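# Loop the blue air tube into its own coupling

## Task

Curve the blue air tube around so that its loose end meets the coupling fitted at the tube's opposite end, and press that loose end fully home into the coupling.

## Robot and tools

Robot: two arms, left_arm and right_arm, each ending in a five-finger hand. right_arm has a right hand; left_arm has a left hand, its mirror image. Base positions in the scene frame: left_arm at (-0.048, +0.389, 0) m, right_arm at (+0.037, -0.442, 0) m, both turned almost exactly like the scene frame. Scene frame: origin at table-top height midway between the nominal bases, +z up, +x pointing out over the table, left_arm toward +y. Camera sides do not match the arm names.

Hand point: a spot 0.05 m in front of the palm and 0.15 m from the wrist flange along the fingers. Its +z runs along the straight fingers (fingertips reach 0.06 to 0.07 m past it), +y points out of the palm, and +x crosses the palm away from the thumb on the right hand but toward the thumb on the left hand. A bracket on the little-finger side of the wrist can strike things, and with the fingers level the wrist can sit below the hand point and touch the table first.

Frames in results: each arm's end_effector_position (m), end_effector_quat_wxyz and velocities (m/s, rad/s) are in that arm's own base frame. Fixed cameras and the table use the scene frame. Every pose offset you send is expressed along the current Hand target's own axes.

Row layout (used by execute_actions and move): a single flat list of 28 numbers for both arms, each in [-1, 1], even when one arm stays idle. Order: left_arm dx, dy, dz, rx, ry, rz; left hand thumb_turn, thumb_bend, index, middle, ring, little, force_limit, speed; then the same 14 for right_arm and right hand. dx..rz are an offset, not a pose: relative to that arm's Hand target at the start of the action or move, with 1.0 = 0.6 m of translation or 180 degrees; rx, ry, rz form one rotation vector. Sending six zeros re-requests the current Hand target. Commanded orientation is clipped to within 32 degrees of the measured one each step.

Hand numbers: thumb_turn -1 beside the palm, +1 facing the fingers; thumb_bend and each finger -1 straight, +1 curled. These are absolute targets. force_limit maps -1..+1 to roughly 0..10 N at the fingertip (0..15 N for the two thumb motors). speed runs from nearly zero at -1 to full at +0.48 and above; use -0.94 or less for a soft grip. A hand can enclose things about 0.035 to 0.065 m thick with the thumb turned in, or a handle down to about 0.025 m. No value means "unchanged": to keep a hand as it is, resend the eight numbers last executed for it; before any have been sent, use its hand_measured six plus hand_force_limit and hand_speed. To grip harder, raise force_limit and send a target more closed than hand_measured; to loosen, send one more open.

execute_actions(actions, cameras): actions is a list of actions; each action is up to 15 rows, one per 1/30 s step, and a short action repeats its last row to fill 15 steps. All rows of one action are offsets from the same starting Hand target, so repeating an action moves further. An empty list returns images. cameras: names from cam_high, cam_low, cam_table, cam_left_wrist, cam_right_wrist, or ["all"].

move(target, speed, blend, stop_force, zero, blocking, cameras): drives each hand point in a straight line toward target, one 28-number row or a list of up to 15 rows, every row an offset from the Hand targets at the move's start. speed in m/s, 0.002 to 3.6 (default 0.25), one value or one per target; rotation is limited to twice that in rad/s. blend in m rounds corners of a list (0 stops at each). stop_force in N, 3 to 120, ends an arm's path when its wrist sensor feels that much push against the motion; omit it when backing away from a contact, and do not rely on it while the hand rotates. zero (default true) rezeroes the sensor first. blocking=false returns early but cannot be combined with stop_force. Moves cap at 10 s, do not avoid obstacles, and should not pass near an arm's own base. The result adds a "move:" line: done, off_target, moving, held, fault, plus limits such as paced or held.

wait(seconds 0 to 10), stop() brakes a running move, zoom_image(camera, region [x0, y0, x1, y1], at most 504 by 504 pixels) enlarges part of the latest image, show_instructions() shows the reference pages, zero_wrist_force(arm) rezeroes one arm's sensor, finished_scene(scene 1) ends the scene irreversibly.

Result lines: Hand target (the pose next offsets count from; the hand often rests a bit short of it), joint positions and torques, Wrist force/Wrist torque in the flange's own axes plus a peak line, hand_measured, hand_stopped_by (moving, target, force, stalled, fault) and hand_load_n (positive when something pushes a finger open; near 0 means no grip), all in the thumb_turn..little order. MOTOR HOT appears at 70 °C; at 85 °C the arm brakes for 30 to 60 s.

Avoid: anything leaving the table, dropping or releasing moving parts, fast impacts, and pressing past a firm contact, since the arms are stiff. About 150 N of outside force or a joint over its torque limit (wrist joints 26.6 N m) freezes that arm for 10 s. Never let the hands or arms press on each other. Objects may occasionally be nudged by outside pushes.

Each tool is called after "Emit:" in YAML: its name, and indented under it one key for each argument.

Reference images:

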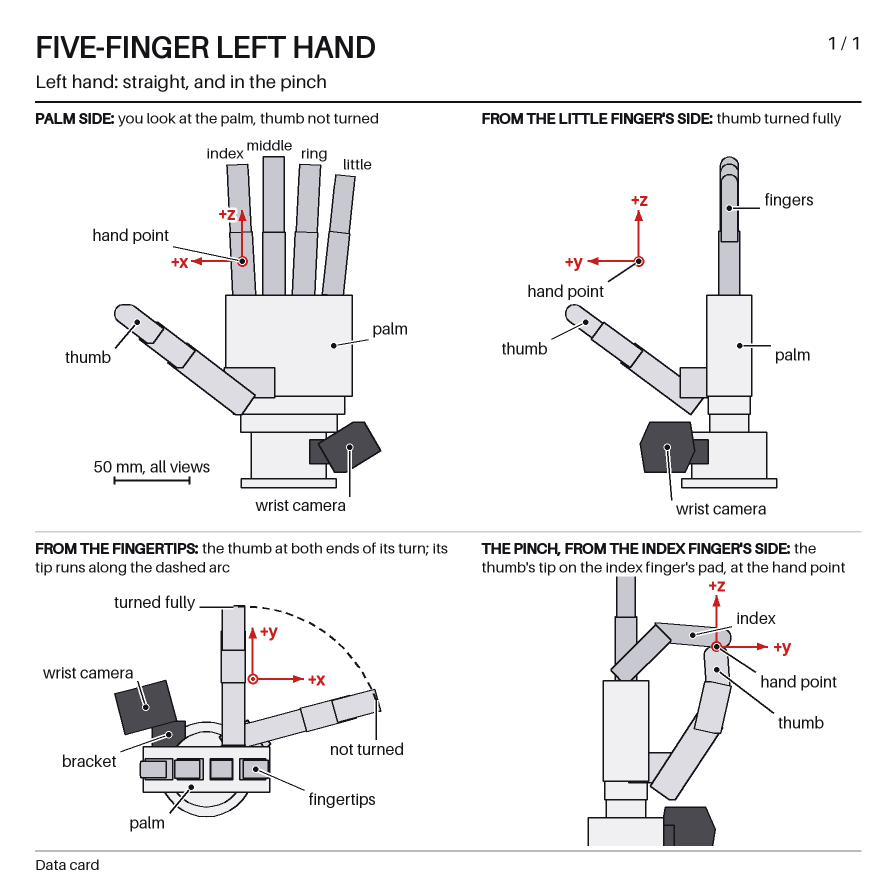

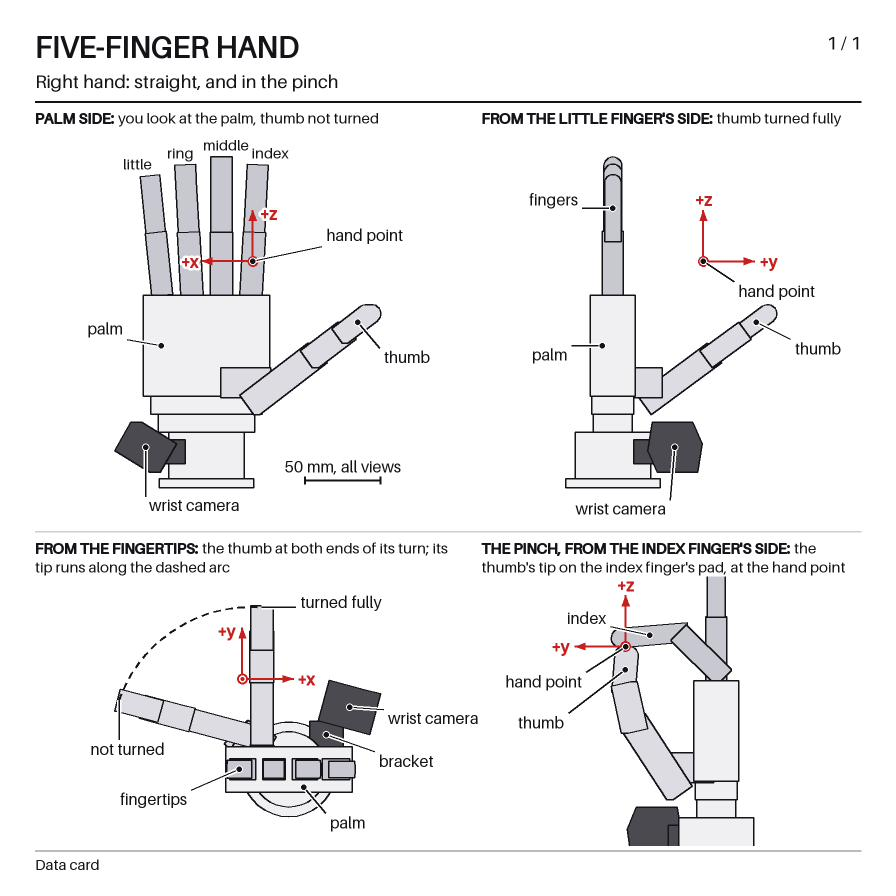

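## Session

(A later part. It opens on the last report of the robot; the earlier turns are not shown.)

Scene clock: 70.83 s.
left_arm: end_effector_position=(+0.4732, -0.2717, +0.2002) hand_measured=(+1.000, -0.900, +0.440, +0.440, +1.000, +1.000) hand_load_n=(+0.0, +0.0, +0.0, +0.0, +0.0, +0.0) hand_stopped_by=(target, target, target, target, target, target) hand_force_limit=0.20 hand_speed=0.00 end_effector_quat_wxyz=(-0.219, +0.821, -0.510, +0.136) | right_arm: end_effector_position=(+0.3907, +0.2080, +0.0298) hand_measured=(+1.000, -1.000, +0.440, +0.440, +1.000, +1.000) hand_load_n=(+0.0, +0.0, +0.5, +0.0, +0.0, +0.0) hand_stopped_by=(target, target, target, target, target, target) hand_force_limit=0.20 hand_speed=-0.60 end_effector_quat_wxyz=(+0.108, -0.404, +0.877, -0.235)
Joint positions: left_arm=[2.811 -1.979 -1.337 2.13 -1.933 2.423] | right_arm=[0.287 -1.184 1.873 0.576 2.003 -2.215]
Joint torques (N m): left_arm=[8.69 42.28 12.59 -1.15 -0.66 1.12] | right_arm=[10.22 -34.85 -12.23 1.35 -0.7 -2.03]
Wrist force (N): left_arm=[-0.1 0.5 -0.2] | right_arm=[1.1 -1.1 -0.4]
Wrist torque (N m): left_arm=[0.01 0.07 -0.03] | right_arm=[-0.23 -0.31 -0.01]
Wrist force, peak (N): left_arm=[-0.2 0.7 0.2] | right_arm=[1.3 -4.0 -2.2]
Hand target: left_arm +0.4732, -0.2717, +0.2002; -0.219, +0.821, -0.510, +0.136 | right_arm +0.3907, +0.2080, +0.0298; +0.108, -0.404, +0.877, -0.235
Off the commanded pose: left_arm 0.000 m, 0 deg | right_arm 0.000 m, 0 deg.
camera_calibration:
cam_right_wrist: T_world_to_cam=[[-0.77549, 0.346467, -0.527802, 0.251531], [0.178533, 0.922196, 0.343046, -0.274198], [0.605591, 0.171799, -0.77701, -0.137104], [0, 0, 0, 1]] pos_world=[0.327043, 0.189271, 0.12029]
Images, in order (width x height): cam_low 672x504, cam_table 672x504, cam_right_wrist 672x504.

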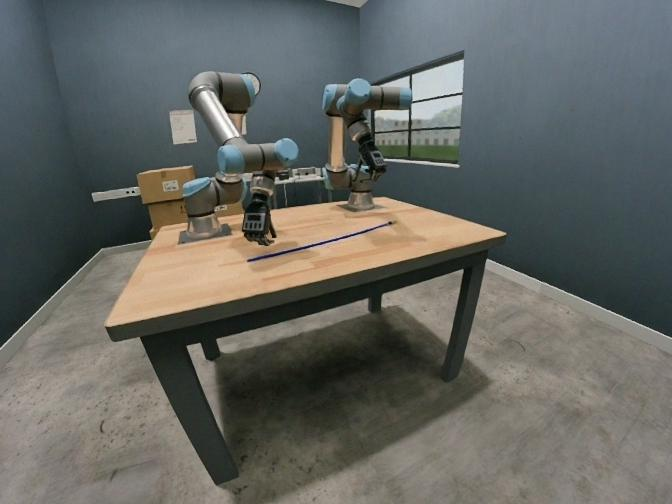

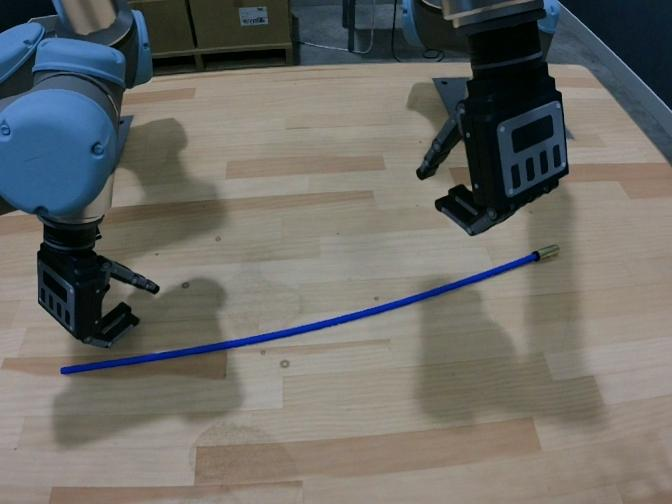

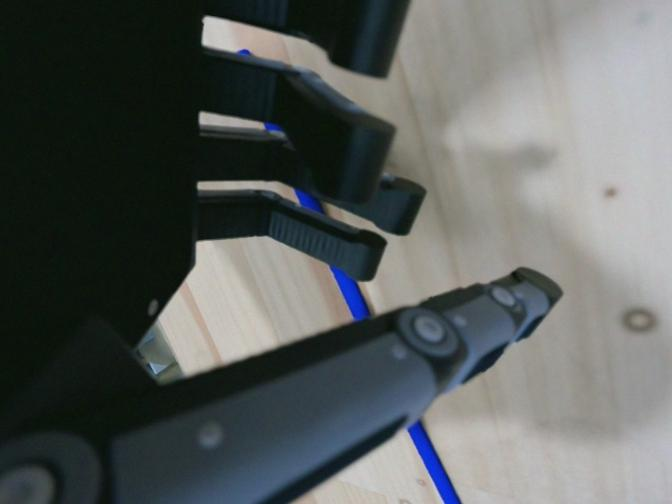

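Emit:
move:
  target: [-0.3983,0.0778,0.109, 0,-0.4636,-0.8029, 1, -0.9, 0.44, 1, 0.44, 1, 0.2, 0, -0.003,-0.0877,-0.1226,0,0.3747,0.649,1,-0.9,0.44,1,0.44,1,0.2,0]
  speed: 0.5
  cameras: ["all"]

Scene clock: 75.63 s.
left_arm: end_effector_position=(+0.3603, -0.0609, +0.1202) hand_measured=(+1.000, -0.900, +0.440, +1.000, +0.440, +1.000) hand_load_n=(+0.0, +0.0, +0.0, +0.0, +0.5, +0.0) hand_stopped_by=(target, target, target, target, target, target) hand_force_limit=0.20 hand_speed=0.00 end_effector_quat_wxyz=(-0.161, +0.600, +0.757, -0.203) | right_arm: end_effector_position=(+0.3987, +0.2037, +0.1199) hand_measured=(+1.000, -0.900, +0.440, +1.000, +0.440, +1.000) hand_load_n=(+0.0, +0.0, +0.0, +0.0, +0.0, +0.0) hand_stopped_by=(target, target, target, target, target, target) hand_force_limit=0.20 hand_speed=0.00 end_effector_quat_wxyz=(-0.175, +0.655, +0.710, -0.190)
Joint positions: left_arm=[3.279 -2.034 -1.72 1.661 -1.524 -0.08] | right_arm=[0.218 -0.936 1.435 1.591 1.503 0.119]
Joint torques (N m): left_arm=[-0.52 25.36 22.86 -5.71 0.45 -1.02] | right_arm=[10.78 -35.79 -5.58 1.02 1.74 0.95]
Wrist force (N): left_arm=[-0.2 0.8 0.0] | right_arm=[1.4 -1.2 -0.2]
Wrist torque (N m): left_arm=[0.04 0.09 -0.15] | right_arm=[-0.23 -0.35 0.11]
Wrist force, peak (N): left_arm=[0.7 0.8 0.2] | right_arm=[1.5 -1.3 -0.6]
Hand target: left_arm +0.3603, -0.0609, +0.1202; -0.161, +0.600, +0.757, -0.203 | right_arm +0.3986, +0.2037, +0.1198; -0.175, +0.655, +0.710, -0.190
Off the commanded pose: left_arm 0.000 m, 0 deg | right_arm 0.000 m, 0 deg.
move: done
camera_calibration:
cam_left_wrist: T_world_to_cam=[[-0.881276, 0.103719, 0.461081, 0.273699], [0.264751, 0.916511, 0.299858, -0.0742755], [-0.391485, 0.386329, -0.835159, 0.378493], [0, 0, 0, 1]] pos_world=[0.409043, -0.106536, 0.212177]
cam_right_wrist: T_world_to_cam=[[0.792932, 0.30484, -0.527571, -0.310101], [0.527304, -0.777159, 0.343474, -0.0954886], [-0.305302, -0.550542, -0.776978, 0.439127], [0, 0, 0, 1]] pos_world=[0.430307, 0.262079, 0.21039]

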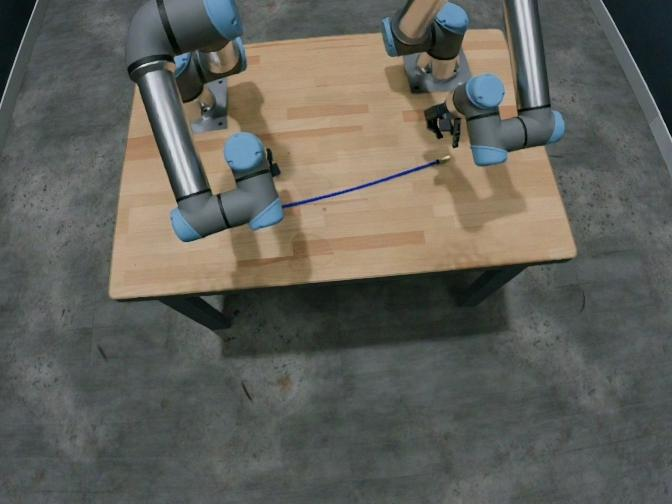

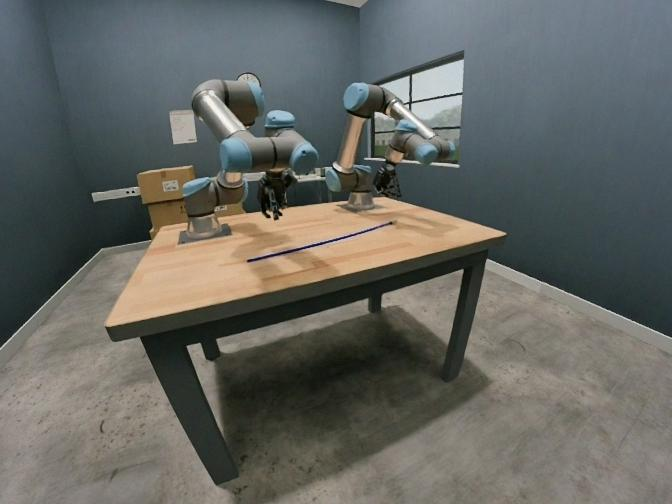

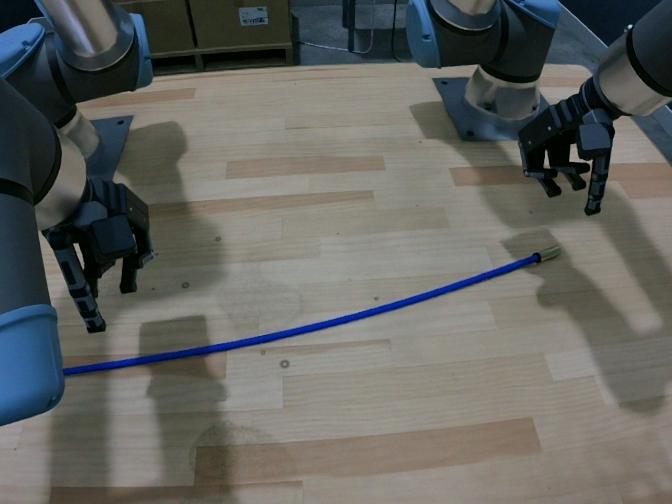

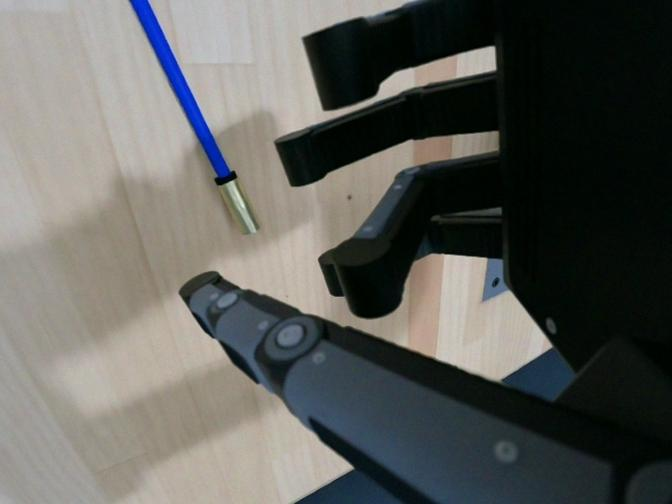

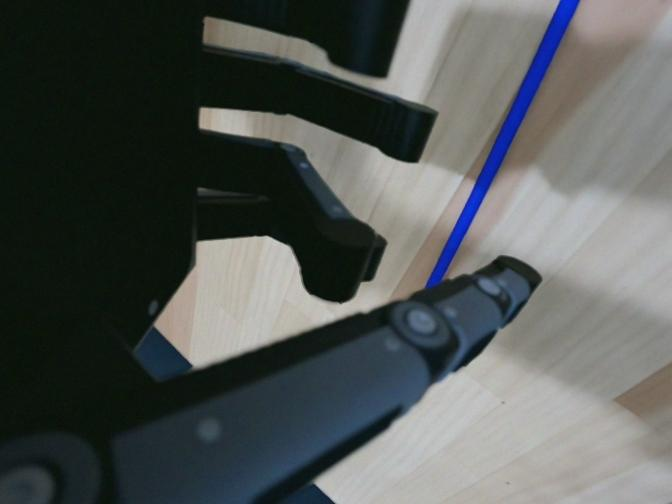

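Emit:
zoom_image:
  camera: "cam_left_wrist"
  region: [100, 0, 340, 260]

Emit:
zoom_image:
  camera: "cam_right_wrist"
  region: [340, 0, 600, 320]

Scaled by 1.938.

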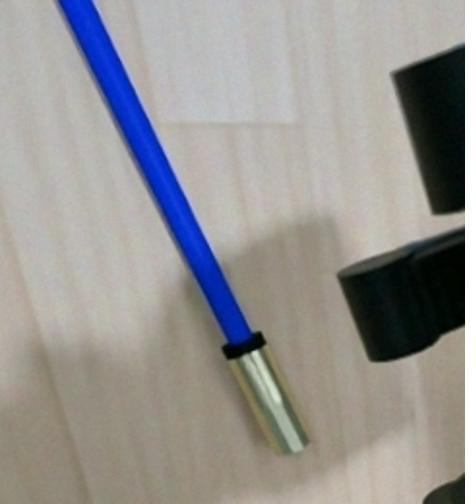

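Scaled by 1.575.

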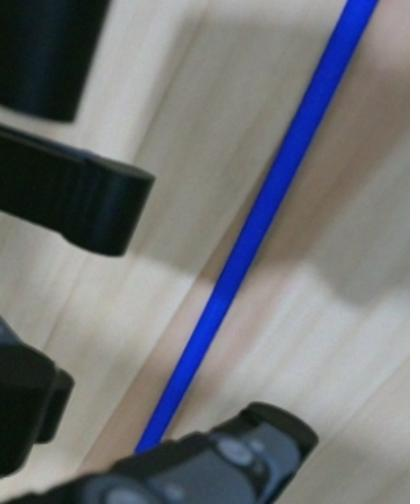

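Emit:
move:
  target: [0,0.0645,0.136, 0,0,0, 1, -0.9, 0.44, 1, 0.44, 1, 0.2, 0, 0,0.075,0.1299,0,0,0,1,-0.9,0.44,1,0.44,1,0.2,0]
  speed: 0.2
  cameras: ["cam_left_wrist","cam_right_wrist"]

Scene clock: 77.10 s.
left_arm: end_effector_position=(+0.3531, -0.0627, +0.0303) hand_measured=(+1.000, -0.900, +0.440, +1.000, +0.440, +1.000) hand_load_n=(+0.0, +0.0, +0.0, +0.0, +0.0, +0.0) hand_stopped_by=(target, target, target, target, target, target) hand_force_limit=0.20 hand_speed=0.00 end_effector_quat_wxyz=(-0.161, +0.600, +0.757, -0.203) | right_arm: end_effector_position=(+0.3985, +0.2037, +0.0299) hand_measured=(+1.000, -0.900, +0.440, +1.000, +0.440, +1.000) hand_load_n=(+0.0, +0.0, +0.0, +0.0, +0.0, +0.0) hand_stopped_by=(target, target, target, target, target, target) hand_force_limit=0.20 hand_speed=0.00 end_effector_quat_wxyz=(-0.175, +0.655, +0.710, -0.190)
Joint positions: left_arm=[3.277 -2.163 -1.802 1.872 -1.523 -0.082] | right_arm=[0.218 -0.818 1.495 1.414 1.503 0.119]
Joint torques (N m): left_arm=[-7.11 28.18 15.23 -1.46 1 -1.59] | right_arm=[-2.85 -37.25 -19.65 1.13 -2.55 -1.25]
Wrist force (N): left_arm=[-0.2 0.5 0.1] | right_arm=[1.3 -1.2 -0.7]
Wrist torque (N m): left_arm=[0.00 0.09 -0.02] | right_arm=[-0.21 -0.33 0.11]
Wrist force, peak (N): left_arm=[0.1 1.2 1.7] | right_arm=[1.2 -2.3 -2.3]
Hand target: left_arm +0.3531, -0.0626, +0.0302; -0.161, +0.600, +0.757, -0.203 | right_arm +0.3986, +0.2037, +0.0298; -0.175, +0.655, +0.710, -0.190
Off the commanded pose: left_arm 0.000 m, 0 deg | right_arm 0.000 m, 0 deg.
move: done
camera_calibration:
cam_left_wrist: T_world_to_cam=[[-0.881229, 0.103509, 0.461217, 0.309058], [0.264583, 0.91657, 0.299826, -0.0437729], [-0.391703, 0.386246, -0.835095, 0.301277], [0, 0, 0, 1]] pos_world=[0.401943, -0.108236, 0.122177]
cam_right_wrist: T_world_to_cam=[[0.792843, 0.304677, -0.5278, -0.357394], [0.527316, -0.777137, 0.343506, -0.064538], [-0.305514, -0.550663, -0.776808, 0.369271], [0, 0, 0, 1]] pos_world=[0.430206, 0.262079, 0.12039]
Images, in order (width x height): cam_left_wrist 672x504, cam_right_wrist 672x504.

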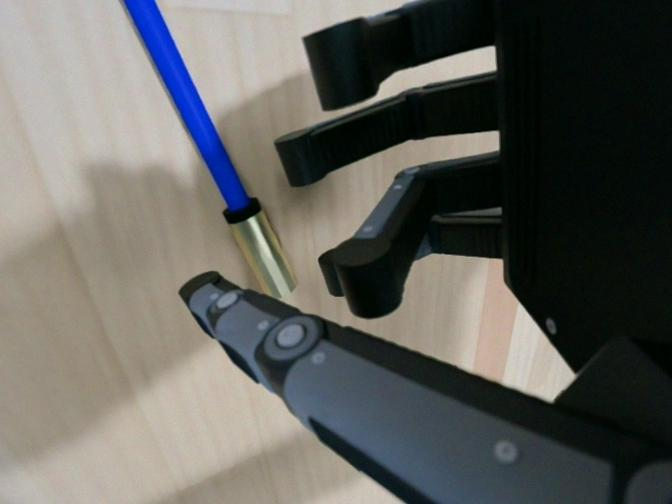

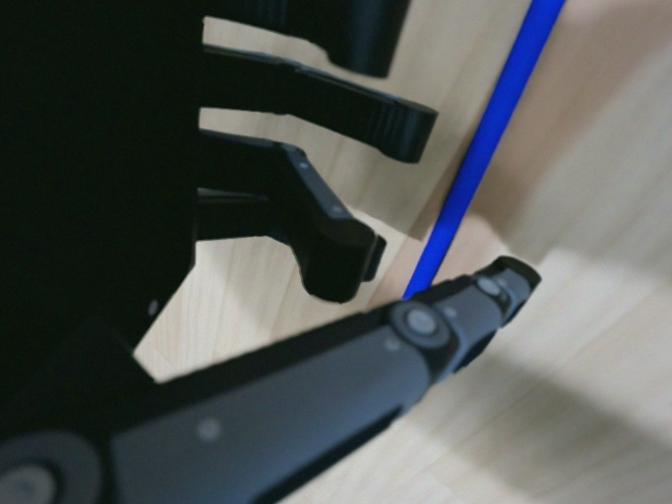

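Emit:
move:
  target: [0,0.0222,0.0385, 0,0,0, 1, -0.9, 0.44, 1, 0.44, 1, 0.2, 0, 0,0.022,0.0381,0,0,0,1,-0.9,0.44,1,0.44,1,0.2,0]
  speed: 0.05
  stop_force: 4
  cameras: ["cam_left_wrist","cam_right_wrist"]

Emit:
execute_actions:
  actions:
    - [[0,0,0,0,0,0,1,0.1,0.44,1,0.44,1,-0.2,-0.88,0,0,0,0,0,0,1,0.1,0.44,1,0.44,1,-0.2,-0.88]]
  cameras: ["cam_left_wrist","cam_right_wrist"]

Scene clock: 78.93 s.
left_arm: end_effector_position=(+0.3531, -0.0627, +0.0035) hand_measured=(+1.000, -0.900, +0.440, +1.000, +0.440, +1.000) hand_load_n=(+0.0, +0.0, +0.0, +0.0, +0.0, +0.0) hand_stopped_by=(target, target, target, target, target, target) hand_force_limit=0.20 hand_speed=0.00 end_effector_quat_wxyz=(-0.161, +0.600, +0.757, -0.203) | right_arm: end_effector_position=(+0.3986, +0.2037, +0.0034) hand_measured=(+1.000, -0.900, +0.440, +1.000, +0.440, +1.000) hand_load_n=(+0.0, +0.0, +0.0, +0.5, +0.0, +0.0) hand_stopped_by=(target, target, target, target, target, target) hand_force_limit=0.20 hand_speed=0.00 end_effector_quat_wxyz=(-0.175, +0.655, +0.710, -0.190)
Joint positions: left_arm=[3.277 -2.212 -1.811 1.929 -1.523 -0.082] | right_arm=[0.218 -0.778 1.503 1.365 1.502 0.119]
Joint torques (N m): left_arm=[-9.57 43.75 20.18 -5.76 0.71 -2.24] | right_arm=[-7.08 -49.91 -20.86 3.14 -2.15 -1.79]
Wrist force (N): left_arm=[0.1 0.4 0.2] | right_arm=[1.2 -1.3 -0.2]
Wrist torque (N m): left_arm=[-0.01 0.04 -0.01] | right_arm=[-0.26 -0.33 0.10]
Wrist force, peak (N): left_arm=[-0.2 0.8 0.6] | right_arm=[1.4 -1.4 -0.9]
Hand target: left_arm +0.3531, -0.0627, +0.0035; -0.161, +0.600, +0.757, -0.203 | right_arm +0.3986, +0.2037, +0.0034; -0.175, +0.655, +0.710, -0.190
Off the commanded pose: left_arm 0.000 m, 0 deg | right_arm 0.000 m, 0 deg.
move: done
camera_calibration:
cam_left_wrist: T_world_to_cam=[[-0.881259, 0.103485, 0.461165, 0.321298], [0.264531, 0.916586, 0.299823, -0.0357181], [-0.39167, 0.386214, -0.835125, 0.278927], [0, 0, 0, 1]] pos_world=[0.401843, -0.108237, 0.0954767]
cam_right_wrist: T_world_to_cam=[[0.792868, 0.304671, -0.527765, -0.371472], [0.527268, -0.777189, 0.343462, -0.0554495], [-0.30553, -0.550593, -0.776851, 0.348709], [0, 0, 0, 1]] pos_world=[0.430307, 0.262079, 0.0938896]
Images, in order (width x height): cam_left_wrist 672x504, cam_right_wrist 672x504.

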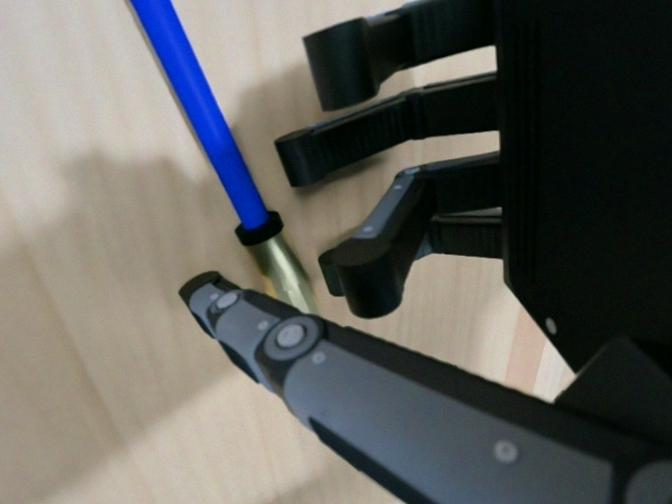

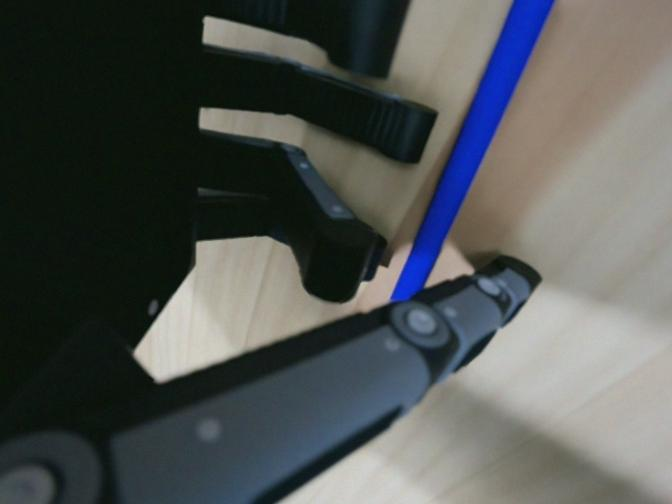

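Scene clock: 80.90 s.
left_arm: end_effector_position=(+0.3531, -0.0627, +0.0035) hand_measured=(+1.000, -0.606, +0.440, +1.000, +0.440, +1.000) hand_load_n=(+0.0, +6.5, +1.0, +0.0, +0.0, +0.0) hand_stopped_by=(target, force, target, target, target, target) hand_force_limit=-0.20 hand_speed=-0.88 end_effector_quat_wxyz=(-0.161, +0.600, +0.757, -0.203) | right_arm: end_effector_position=(+0.3986, +0.2037, +0.0035) hand_measured=(+1.000, -0.634, +0.440, +1.000, +0.440, +1.000) hand_load_n=(+0.0, +5.5, +0.0, +0.0, +0.0, +0.0) hand_stopped_by=(target, force, target, target, target, target) hand_force_limit=-0.20 hand_speed=-0.88 end_effector_quat_wxyz=(-0.175, +0.655, +0.710, -0.190)
Joint positions: left_arm=[3.277 -2.212 -1.811 1.929 -1.523 -0.082] | right_arm=[0.218 -0.778 1.503 1.365 1.502 0.119]
Joint torques (N m): left_arm=[-10.34 41.47 17.89 -5.46 1.4 -2.05] | right_arm=[-7.85 -45.46 -17.2 1.61 -1.02 -1.28]
Wrist force (N): left_arm=[0.7 0.4 -4.4] | right_arm=[1.0 -1.3 -5.6]
Wrist torque (N m): left_arm=[-0.13 -0.01 -0.04] | right_arm=[-0.42 -0.24 0.09]
Wrist force, peak (N): left_arm=[0.8 0.5 -4.8] | right_arm=[1.6 -1.0 -6.1]
Hand target: left_arm +0.3531, -0.0627, +0.0035; -0.161, +0.600, +0.757, -0.203 | right_arm +0.3986, +0.2037, +0.0034; -0.175, +0.655, +0.710, -0.190
Off the commanded pose: left_arm 0.000 m, 0 deg | right_arm 0.000 m, 0 deg.
camera_calibration:
cam_left_wrist: T_world_to_cam=[[-0.881294, 0.103519, 0.461091, 0.321323], [0.264541, 0.916576, 0.299845, -0.0357254], [-0.391585, 0.386229, -0.835158, 0.278898], [0, 0, 0, 1]] pos_world=[0.401843, -0.108236, 0.0954767]
cam_right_wrist: T_world_to_cam=[[0.79295, 0.304682, -0.527635, -0.371523], [0.527211, -0.777203, 0.343517, -0.0554263], [-0.305417, -0.550567, -0.776915, 0.348659], [0, 0, 0, 1]] pos_world=[0.430307, 0.262079, 0.0938896]
Images, in order (width x height): cam_left_wrist 672x504, cam_right_wrist 672x504.

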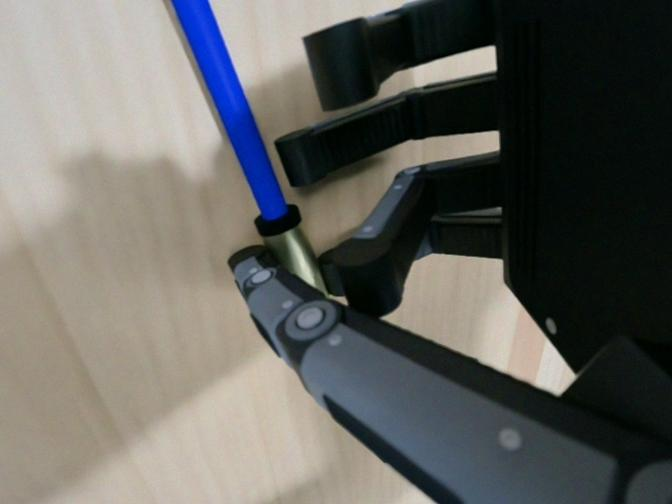

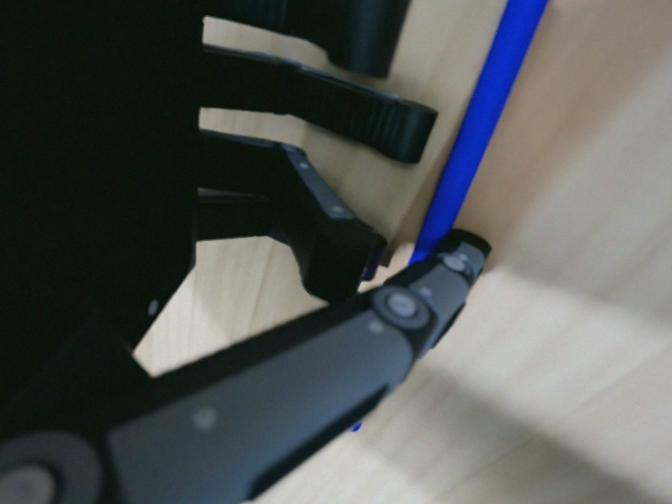

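Emit:
execute_actions:
  actions:
    - [[0,0,0,0,0,0,1,-0.9,0.44,1,0.44,1,-0.2,-0.3,0,0,0,0,0,0,1,-0.9,0.44,1,0.44,1,-0.2,-0.3]]
  cameras: []

Emit:
move:
  target: [0,0.0025,0.0043, 0,0,0, 1, -0.9, 0.44, 1, 0.44, 1, -0.2, -0.3, 0,0.0025,0.0043,0,0,0,1,-0.9,0.44,1,0.44,1,-0.2,-0.3]
  speed: 0.02
  stop_force: 4
  cameras: ["cam_left_wrist","cam_right_wrist"]

Scene clock: 81.83 s.
left_arm: end_effector_position=(+0.3531, -0.0627, +0.0035) hand_measured=(+1.000, -0.900, +0.440, +1.000, +0.440, +1.000) hand_load_n=(+0.0, +0.0, +0.0, +0.0, +0.5, +0.0) hand_stopped_by=(target, target, target, target, target, target) hand_force_limit=-0.20 hand_speed=-0.30 end_effector_quat_wxyz=(-0.161, +0.600, +0.757, -0.203) | right_arm: end_effector_position=(+0.3986, +0.2037, +0.0035) hand_measured=(+1.000, -0.900, +0.440, +1.000, +0.440, +1.000) hand_load_n=(+0.0, +0.0, +0.0, +0.0, +0.0, +0.0) hand_stopped_by=(target, target, target, target, target, target) hand_force_limit=-0.20 hand_speed=-0.30 end_effector_quat_wxyz=(-0.175, +0.655, +0.710, -0.190)
Joint positions: left_arm=[3.277 -2.212 -1.811 1.929 -1.523 -0.082] | right_arm=[0.218 -0.778 1.503 1.365 1.502 0.119]
Joint torques (N m): left_arm=[-8.68 35.61 10.72 -2.57 1.18 -1.73] | right_arm=[-7.03 -37.6 -9.05 1.77 -0.61 -0.96]
Wrist force (N): left_arm=[0.3 0.3 0.2] | right_arm=[1.3 -1.3 -0.6]
Wrist torque (N m): left_arm=[-0.03 0.01 0.01] | right_arm=[-0.24 -0.34 0.10]
Wrist force, peak (N): left_arm=[0.7 0.2 -4.7] | right_arm=[1.4 -1.2 -5.7]
Hand target: left_arm +0.3531, -0.0627, +0.0035; -0.161, +0.600, +0.757, -0.203 | right_arm +0.3986, +0.2037, +0.0034; -0.175, +0.655, +0.710, -0.190
Off the commanded pose: left_arm 0.000 m, 0 deg | right_arm 0.000 m, 0 deg.
No camera images: "cameras" was empty.

Scene clock: 82.90 s.
left_arm: end_effector_position=(+0.3531, -0.0627, +0.0005) hand_measured=(+1.000, -0.900, +0.440, +1.000, +0.440, +1.000) hand_load_n=(+0.0, +0.0, +0.0, +0.5, -0.5, +0.0) hand_stopped_by=(target, target, target, target, target, target) hand_force_limit=-0.20 hand_speed=-0.30 end_effector_quat_wxyz=(-0.161, +0.600, +0.757, -0.203) | right_arm: end_effector_position=(+0.3986, +0.2037, +0.0004) hand_measured=(+1.000, -0.900, +0.440, +1.000, +0.440, +1.000) hand_load_n=(+0.0, +0.0, -2.5, +0.0, -2.5, +0.5) hand_stopped_by=(target, target, target, target, target, target) hand_force_limit=-0.20 hand_speed=-0.30 end_effector_quat_wxyz=(-0.175, +0.655, +0.710, -0.190)
Joint positions: left_arm=[3.277 -2.218 -1.812 1.936 -1.523 -0.082] | right_arm=[0.218 -0.773 1.504 1.36 1.502 0.119]
Joint torques (N m): left_arm=[-8.67 42.12 6.01 -4.32 1.16 -1.27] | right_arm=[-7.66 -47.03 -3.06 2.86 -0.31 -0.84]
Wrist force (N): left_arm=[-0.2 -0.2 -0.4] | right_arm=[1.5 -4.9 -3.7]
Wrist torque (N m): left_arm=[-0.01 0.07 -0.01] | right_arm=[-0.29 -0.26 0.02]
Wrist force, peak (N): left_arm=[0.3 -0.3 -0.7] | right_arm=[1.5 -5.6 -3.7]
Hand target: left_arm +0.3531, -0.0627, +0.0005; -0.161, +0.600, +0.757, -0.203 | right_arm +0.3986, +0.2037, +0.0005; -0.175, +0.655, +0.710, -0.190
Off the commanded pose: left_arm 0.000 m, 0 deg | right_arm 0.000 m, 0 deg.
move: contact (right_arm)
camera_calibration:
cam_left_wrist: T_world_to_cam=[[-0.881259, 0.103485, 0.461165, 0.322682], [0.264531, 0.916586, 0.299823, -0.0348186], [-0.39167, 0.386214, -0.835125, 0.276422], [0, 0, 0, 1]] pos_world=[0.401843, -0.108237, 0.0924767]
cam_right_wrist: T_world_to_cam=[[0.792868, 0.304671, -0.527765, -0.373056], [0.527268, -0.777189, 0.343462, -0.0544191], [-0.30553, -0.550593, -0.776851, 0.346378], [0, 0, 0, 1]] pos_world=[0.430307, 0.262079, 0.0908896]
Images, in order (width x height): cam_left_wrist 672x504, cam_right_wrist 672x504.

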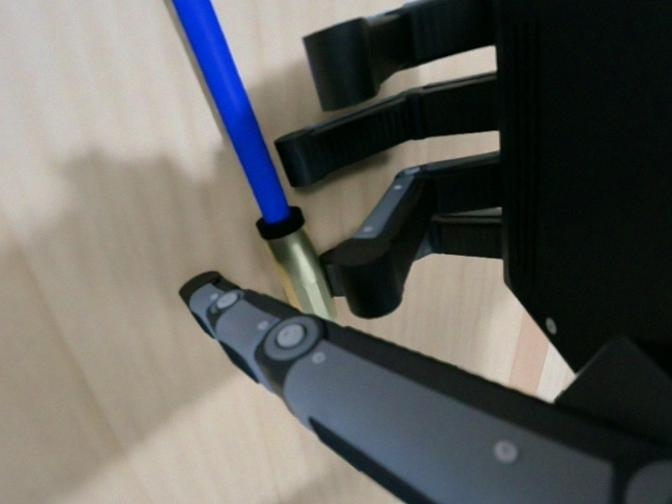

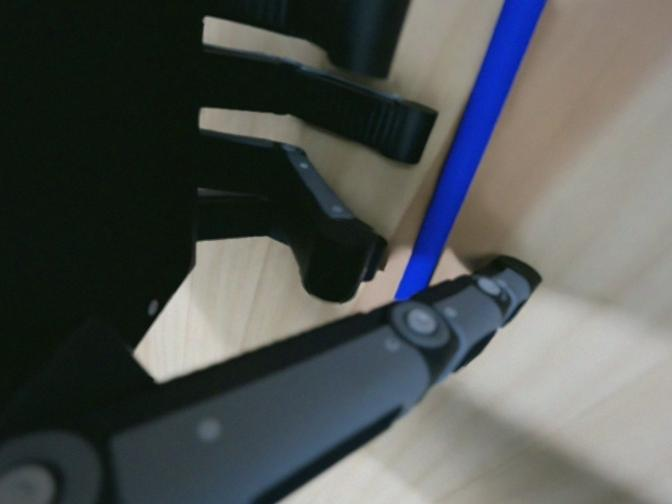

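Emit:
move:
  target: [0,0,0, 0,0,0, 1, -0.9, 0.44, 1, 0.44, 1, -0.2, -0.3, 0,0.005,-0.0048,0,0,0,1,-0.9,0.44,1,0.44,1,-0.2,-0.3]
  speed: 0.02
  cameras: []

Emit:
execute_actions:
  actions:
    - [[0,0,0,0,0,0,1,0.1,0.44,1,0.44,1,-0.2,-0.88,0,0,0,0,0,0,1,0.1,0.44,1,0.44,1,-0.2,-0.88]]
  cameras: ["cam_left_wrist","cam_right_wrist"]

Scene clock: 83.83 s.
left_arm: end_effector_position=(+0.3531, -0.0627, +0.0005) hand_measured=(+1.000, -0.900, +0.440, +1.000, +0.440, +1.000) hand_load_n=(+0.0, +0.0, -0.5, +0.0, -0.5, +0.0) hand_stopped_by=(target, target, target, target, target, target) hand_force_limit=-0.20 hand_speed=-0.30 end_effector_quat_wxyz=(-0.161, +0.600, +0.757, -0.203) | right_arm: end_effector_position=(+0.4027, +0.2040, +0.0015) hand_measured=(+1.000, -0.900, +0.440, +1.000, +0.440, +1.000) hand_load_n=(+0.0, +0.0, +0.0, +0.0, +0.0, +0.0) hand_stopped_by=(target, target, target, target, target, target) hand_force_limit=-0.20 hand_speed=-0.30 end_effector_quat_wxyz=(-0.175, +0.655, +0.710, -0.190)
Joint positions: left_arm=[3.277 -2.218 -1.812 1.936 -1.523 -0.082] | right_arm=[0.217 -0.768 1.489 1.369 1.503 0.118]
Joint torques (N m): left_arm=[-9.27 44.03 9.17 -4.62 1.06 -1.25] | right_arm=[-8.15 -45.56 -4.68 2.9 2.72 -2.32]
Wrist force (N): left_arm=[0.2 -0.3 -0.6] | right_arm=[1.4 -1.0 -0.2]
Wrist torque (N m): left_arm=[-0.01 0.00 0.01] | right_arm=[-0.22 -0.35 0.11]
Wrist force, peak (N): left_arm=[0.1 -0.4 -0.7] | right_arm=[1.5 -5.6 -3.7]
Hand target: left_arm +0.3531, -0.0627, +0.0005; -0.161, +0.600, +0.757, -0.203 | right_arm +0.4026, +0.2040, +0.0015; -0.175, +0.655, +0.710, -0.190
Off the commanded pose: left_arm 0.000 m, 0 deg | right_arm 0.000 m, 0 deg.
move: done
No camera images: "cameras" was empty.

Scene clock: 84.67 s.
left_arm: end_effector_position=(+0.3531, -0.0627, +0.0005) hand_measured=(+1.000, -0.848, +0.440, +1.000, +0.440, +1.000) hand_load_n=(+0.0, +6.0, +0.0, +0.0, -0.5, -0.5) hand_stopped_by=(target, force, target, target, target, target) hand_force_limit=-0.20 hand_speed=-0.88 end_effector_quat_wxyz=(-0.161, +0.600, +0.757, -0.203) | right_arm: end_effector_position=(+0.4026, +0.2040, +0.0015) hand_measured=(+1.000, -0.802, +0.440, +1.000, +0.440, +1.000) hand_load_n=(+0.0, +6.5, +0.0, +0.0, +0.0, +0.0) hand_stopped_by=(target, force, target, target, target, target) hand_force_limit=-0.20 hand_speed=-0.88 end_effector_quat_wxyz=(-0.175, +0.655, +0.710, -0.190)
Joint positions: left_arm=[3.277 -2.218 -1.812 1.936 -1.523 -0.082] | right_arm=[0.217 -0.768 1.49 1.369 1.503 0.118]
Joint torques (N m): left_arm=[-9.84 37.21 11.2 -4.61 0.92 -0.99] | right_arm=[-2.58 -47.62 -1.1 1.12 2 -0.84]
Wrist force (N): left_arm=[0.0 -0.3 -6.4] | right_arm=[1.3 -1.2 -6.0]
Wrist torque (N m): left_arm=[-0.24 -0.04 0.00] | right_arm=[-0.45 -0.26 0.10]
Wrist force, peak (N): left_arm=[0.1 -0.1 -6.8] | right_arm=[1.1 -1.0 -6.1]
Hand target: left_arm +0.3531, -0.0627, +0.0005; -0.161, +0.600, +0.757, -0.203 | right_arm +0.4026, +0.2040, +0.0015; -0.175, +0.655, +0.710, -0.190
Off the commanded pose: left_arm 0.000 m, 0 deg | right_arm 0.000 m, 0 deg.
camera_calibration:
cam_left_wrist: T_world_to_cam=[[-0.881294, 0.103519, 0.461091, 0.322706], [0.264541, 0.916576, 0.299845, -0.0348258], [-0.391585, 0.386229, -0.835158, 0.276392], [0, 0, 0, 1]] pos_world=[0.401843, -0.108236, 0.0924767]
cam_right_wrist: T_world_to_cam=[[0.792868, 0.304671, -0.527765, -0.375791], [0.527268, -0.777189, 0.343462, -0.0566385], [-0.30553, -0.550593, -0.776851, 0.348543], [0, 0, 0, 1]] pos_world=[0.434307, 0.262379, 0.0918896]
Images, in order (width x height): cam_left_wrist 672x504, cam_right_wrist 672x504.

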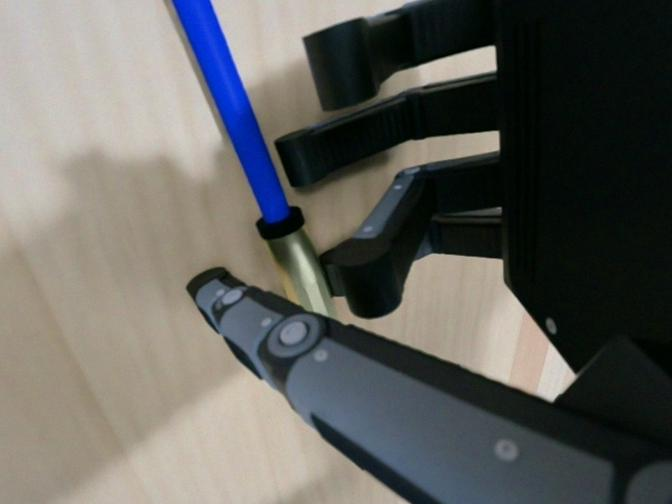

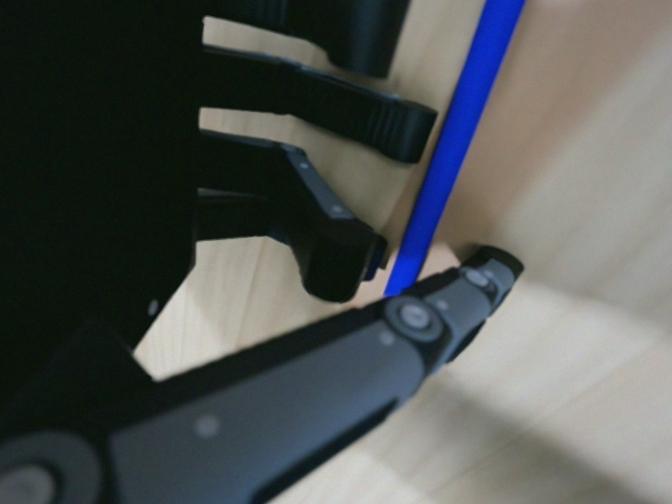

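Emit:
execute_actions:
  actions:
    - [[0,0,0,0,0,0,1,-0.9,0.44,1,0.44,1,-0.2,-0.3,0,0,0,0,0,0,1,-0.9,0.44,1,0.44,1,-0.2,-0.3]]
  cameras: []

Emit:
move:
  target: [0,-0.0079,-0.0137, 0,0,0, 1, -0.9, 0.44, 1, 0.44, 1, -0.2, -0.3, 0,-0.0071,-0.0123,0,0,0,1,-0.9,0.44,1,0.44,1,-0.2,-0.3]
  speed: 0.05
  cameras: []

Emit:
execute_actions:
  actions:
    - [[0,0,0,0,0,0,1,-0.9,0.38,1,0.38,1,-0.2,-0.3,0,0,0,0,0,0,1,-0.9,0.38,1,0.38,1,-0.2,-0.3]]
  cameras: []

Emit:
move:
  target: [0,0.0051,0.0088, 0,0,0, 1, -0.9, 0.38, 1, 0.38, 1, -0.2, -0.3, 0,0.0051,0.0088,0,0,0,1,-0.9,0.38,1,0.38,1,-0.2,-0.3]
  speed: 0.02
  stop_force: 3
  cameras: ["cam_left_wrist","cam_right_wrist"]

Scene clock: 85.90 s.
left_arm: end_effector_position=(+0.3531, -0.0627, +0.0005) hand_measured=(+1.000, -0.900, +0.440, +1.000, +0.440, +1.000) hand_load_n=(+0.0, -0.5, +0.0, +0.0, -0.5, +0.0) hand_stopped_by=(target, target, target, target, target, target) hand_force_limit=-0.20 hand_speed=-0.30 end_effector_quat_wxyz=(-0.161, +0.600, +0.757, -0.203) | right_arm: end_effector_position=(+0.4026, +0.2040, +0.0015) hand_measured=(+1.000, -0.900, +0.440, +1.000, +0.440, +1.000) hand_load_n=(+0.0, +0.0, +0.0, +0.0, +0.0, +0.5) hand_stopped_by=(target, target, target, target, target, target) hand_force_limit=-0.20 hand_speed=-0.30 end_effector_quat_wxyz=(-0.175, +0.655, +0.710, -0.190)
Joint positions: left_arm=[3.277 -2.218 -1.812 1.936 -1.523 -0.082] | right_arm=[0.217 -0.768 1.49 1.369 1.503 0.118]
Joint torques (N m): left_arm=[-9.99 29.28 15.67 -4.22 0.76 -0.79] | right_arm=[6.79 -36.97 -3.47 1.5 0.88 1.37]
Wrist force (N): left_arm=[0.0 0.1 -0.2] | right_arm=[1.5 -1.3 -0.7]
Wrist torque (N m): left_arm=[-0.01 0.04 -0.01] | right_arm=[-0.23 -0.36 0.12]
Wrist force, peak (N): left_arm=[0.1 -0.2 -6.5] | right_arm=[1.2 -1.1 -6.3]
Hand target: left_arm +0.3531, -0.0627, +0.0005; -0.161, +0.600, +0.757, -0.203 | right_arm +0.4026, +0.2040, +0.0015; -0.175, +0.655, +0.710, -0.190
Off the commanded pose: left_arm 0.000 m, 0 deg | right_arm 0.000 m, 0 deg.
No camera images: "cameras" was empty.

Scene clock: 86.63 s.
left_arm: end_effector_position=(+0.3531, -0.0627, +0.0101) hand_measured=(+1.000, -0.900, +0.440, +1.000, +0.440, +1.000) hand_load_n=(+0.0, +0.0, +0.0, +0.0, +0.0, +0.5) hand_stopped_by=(target, target, target, target, target, target) hand_force_limit=-0.20 hand_speed=-0.30 end_effector_quat_wxyz=(-0.161, +0.600, +0.757, -0.203) | right_arm: end_effector_position=(+0.4026, +0.2040, +0.0101) hand_measured=(+1.000, -0.900, +0.440, +1.000, +0.440, +1.000) hand_load_n=(+0.0, +0.0, +0.5, +0.0, +0.0, +0.5) hand_stopped_by=(target, target, target, target, target, target) hand_force_limit=-0.20 hand_speed=-0.30 end_effector_quat_wxyz=(-0.175, +0.655, +0.710, -0.190)
Joint positions: left_arm=[3.277 -2.2 -1.809 1.915 -1.523 -0.082] | right_arm=[0.217 -0.781 1.488 1.384 1.503 0.118]
Joint torques (N m): left_arm=[-7.21 28.11 16.07 -1.14 0.41 0.09] | right_arm=[8.3 -37.69 -18.24 1.29 0.3 1.79]
Wrist force (N): left_arm=[-0.1 0.4 0.1] | right_arm=[1.1 -1.3 -0.3]
Wrist torque (N m): left_arm=[-0.01 0.07 -0.02] | right_arm=[-0.25 -0.32 0.09]
Wrist force, peak (N): left_arm=[-0.2 0.7 0.2] | right_arm=[1.2 -1.4 -0.4]
Hand target: left_arm +0.3531, -0.0627, +0.0100; -0.161, +0.600, +0.757, -0.203 | right_arm +0.4026, +0.2040, +0.0100; -0.175, +0.655, +0.710, -0.190
Off the commanded pose: left_arm 0.000 m, 0 deg | right_arm 0.000 m, 0 deg.
move: done
No camera images: "cameras" was empty.

Scene clock: 87.33 s.
left_arm: end_effector_position=(+0.3532, -0.0627, +0.0100) hand_measured=(+1.000, -0.900, +0.380, +1.000, +0.380, +1.000) hand_load_n=(+0.0, +0.0, +0.0, +0.0, +0.0, +0.0) hand_stopped_by=(target, target, target, target, target, target) hand_force_limit=-0.20 hand_speed=-0.30 end_effector_quat_wxyz=(-0.161, +0.600, +0.757, -0.203) | right_arm: end_effector_position=(+0.4026, +0.2040, +0.0100) hand_measured=(+1.000, -0.900, +0.380, +1.000, +0.380, +1.000) hand_load_n=(+0.0, +0.0, +0.0, +0.5, +0.0, +0.0) hand_stopped_by=(target, target, target, target, target, target) hand_force_limit=-0.20 hand_speed=-0.30 end_effector_quat_wxyz=(-0.175, +0.655, +0.710, -0.190)
Joint positions: left_arm=[3.277 -2.2 -1.809 1.916 -1.523 -0.082] | right_arm=[0.217 -0.781 1.488 1.384 1.503 0.118]
Joint torques (N m): left_arm=[-2.78 28.81 5.63 -0.54 -0.26 1.16] | right_arm=[6.85 -37.62 -8.61 1.1 -0.69 1.86]
Wrist force (N): left_arm=[0.0 0.5 0.1] | right_arm=[1.3 -1.0 -0.6]
Wrist torque (N m): left_arm=[0.00 0.06 -0.02] | right_arm=[-0.19 -0.33 0.11]
Wrist force, peak (N): left_arm=[-0.2 0.7 0.2] | right_arm=[1.4 -1.3 -0.6]
Hand target: left_arm +0.3531, -0.0627, +0.0100; -0.161, +0.600, +0.757, -0.203 | right_arm +0.4026, +0.2040, +0.0100; -0.175, +0.655, +0.710, -0.190
Off the commanded pose: left_arm 0.000 m, 0 deg | right_arm 0.000 m, 0 deg.
No camera images: "cameras" was empty.

Scene clock: 88.73 s.
left_arm: end_effector_position=(+0.3531, -0.0627, +0.0040) hand_measured=(+1.000, -0.900, +0.380, +1.000, +0.380, +1.000) hand_load_n=(+0.0, +0.0, -2.0, +0.0, -1.5, +0.0) hand_stopped_by=(target, target, target, target, target, target) hand_force_limit=-0.20 hand_speed=-0.30 end_effector_quat_wxyz=(-0.161, +0.600, +0.757, -0.203) | right_arm: end_effector_position=(+0.4026, +0.2040, +0.0042) hand_measured=(+1.000, -0.900, +0.380, +1.000, +0.380, +1.000) hand_load_n=(+0.0, +0.0, -1.5, +0.0, -2.0, +0.0) hand_stopped_by=(target, target, target, target, target, target) hand_force_limit=-0.20 hand_speed=-0.30 end_effector_quat_wxyz=(-0.175, +0.655, +0.710, -0.190)
Joint positions: left_arm=[3.277 -2.211 -1.811 1.928 -1.523 -0.082] | right_arm=[0.217 -0.772 1.489 1.374 1.503 0.118]
Joint torques (N m): left_arm=[-1.93 43.1 13.52 -4.49 -0.33 1.79] | right_arm=[7.31 -50.79 -21.85 3.88 -1.19 1.87]
Wrist force (N): left_arm=[0.1 -2.7 -2.5] | right_arm=[1.3 -4.2 -2.8]
Wrist torque (N m): left_arm=[-0.03 -0.02 0.06] | right_arm=[-0.33 -0.27 0.03]
Wrist force, peak (N): left_arm=[-0.1 -3.3 -3.6] | right_arm=[1.7 -8.2 -5.4]
Hand target: left_arm +0.3531, -0.0627, +0.0040; -0.161, +0.600, +0.757, -0.203 | right_arm +0.4026, +0.2040, +0.0042; -0.175, +0.655, +0.710, -0.190
Off the commanded pose: left_arm 0.000 m, 0 deg | right_arm 0.000 m, 0 deg.
move: contact (left_arm, right_arm)
camera_calibration:
cam_left_wrist: T_world_to_cam=[[-0.881206, 0.103591, 0.461243, 0.321096], [0.264661, 0.916561, 0.299785, -0.0358895], [-0.391702, 0.386246, -0.835095, 0.279275], [0, 0, 0, 1]] pos_world=[0.401843, -0.108236, 0.0958768]
cam_right_wrist: T_world_to_cam=[[0.792818, 0.304634, -0.527861, -0.374303], [0.5273, -0.777166, 0.343465, -0.0575425], [-0.305605, -0.550646, -0.776784, 0.350813], [0, 0, 0, 1]] pos_world=[0.434306, 0.262479, 0.0946895]
Images, in order (width x height): cam_left_wrist 672x504, cam_right_wrist 672x504.

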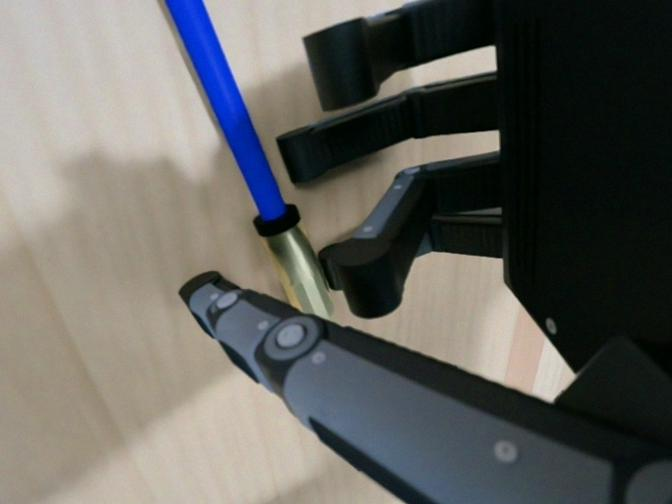

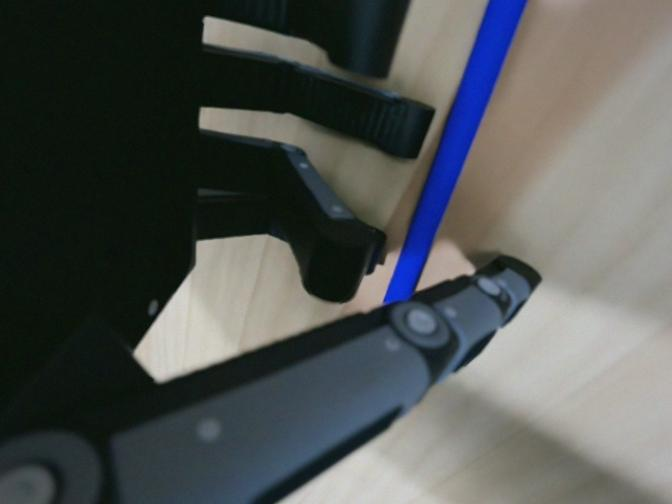

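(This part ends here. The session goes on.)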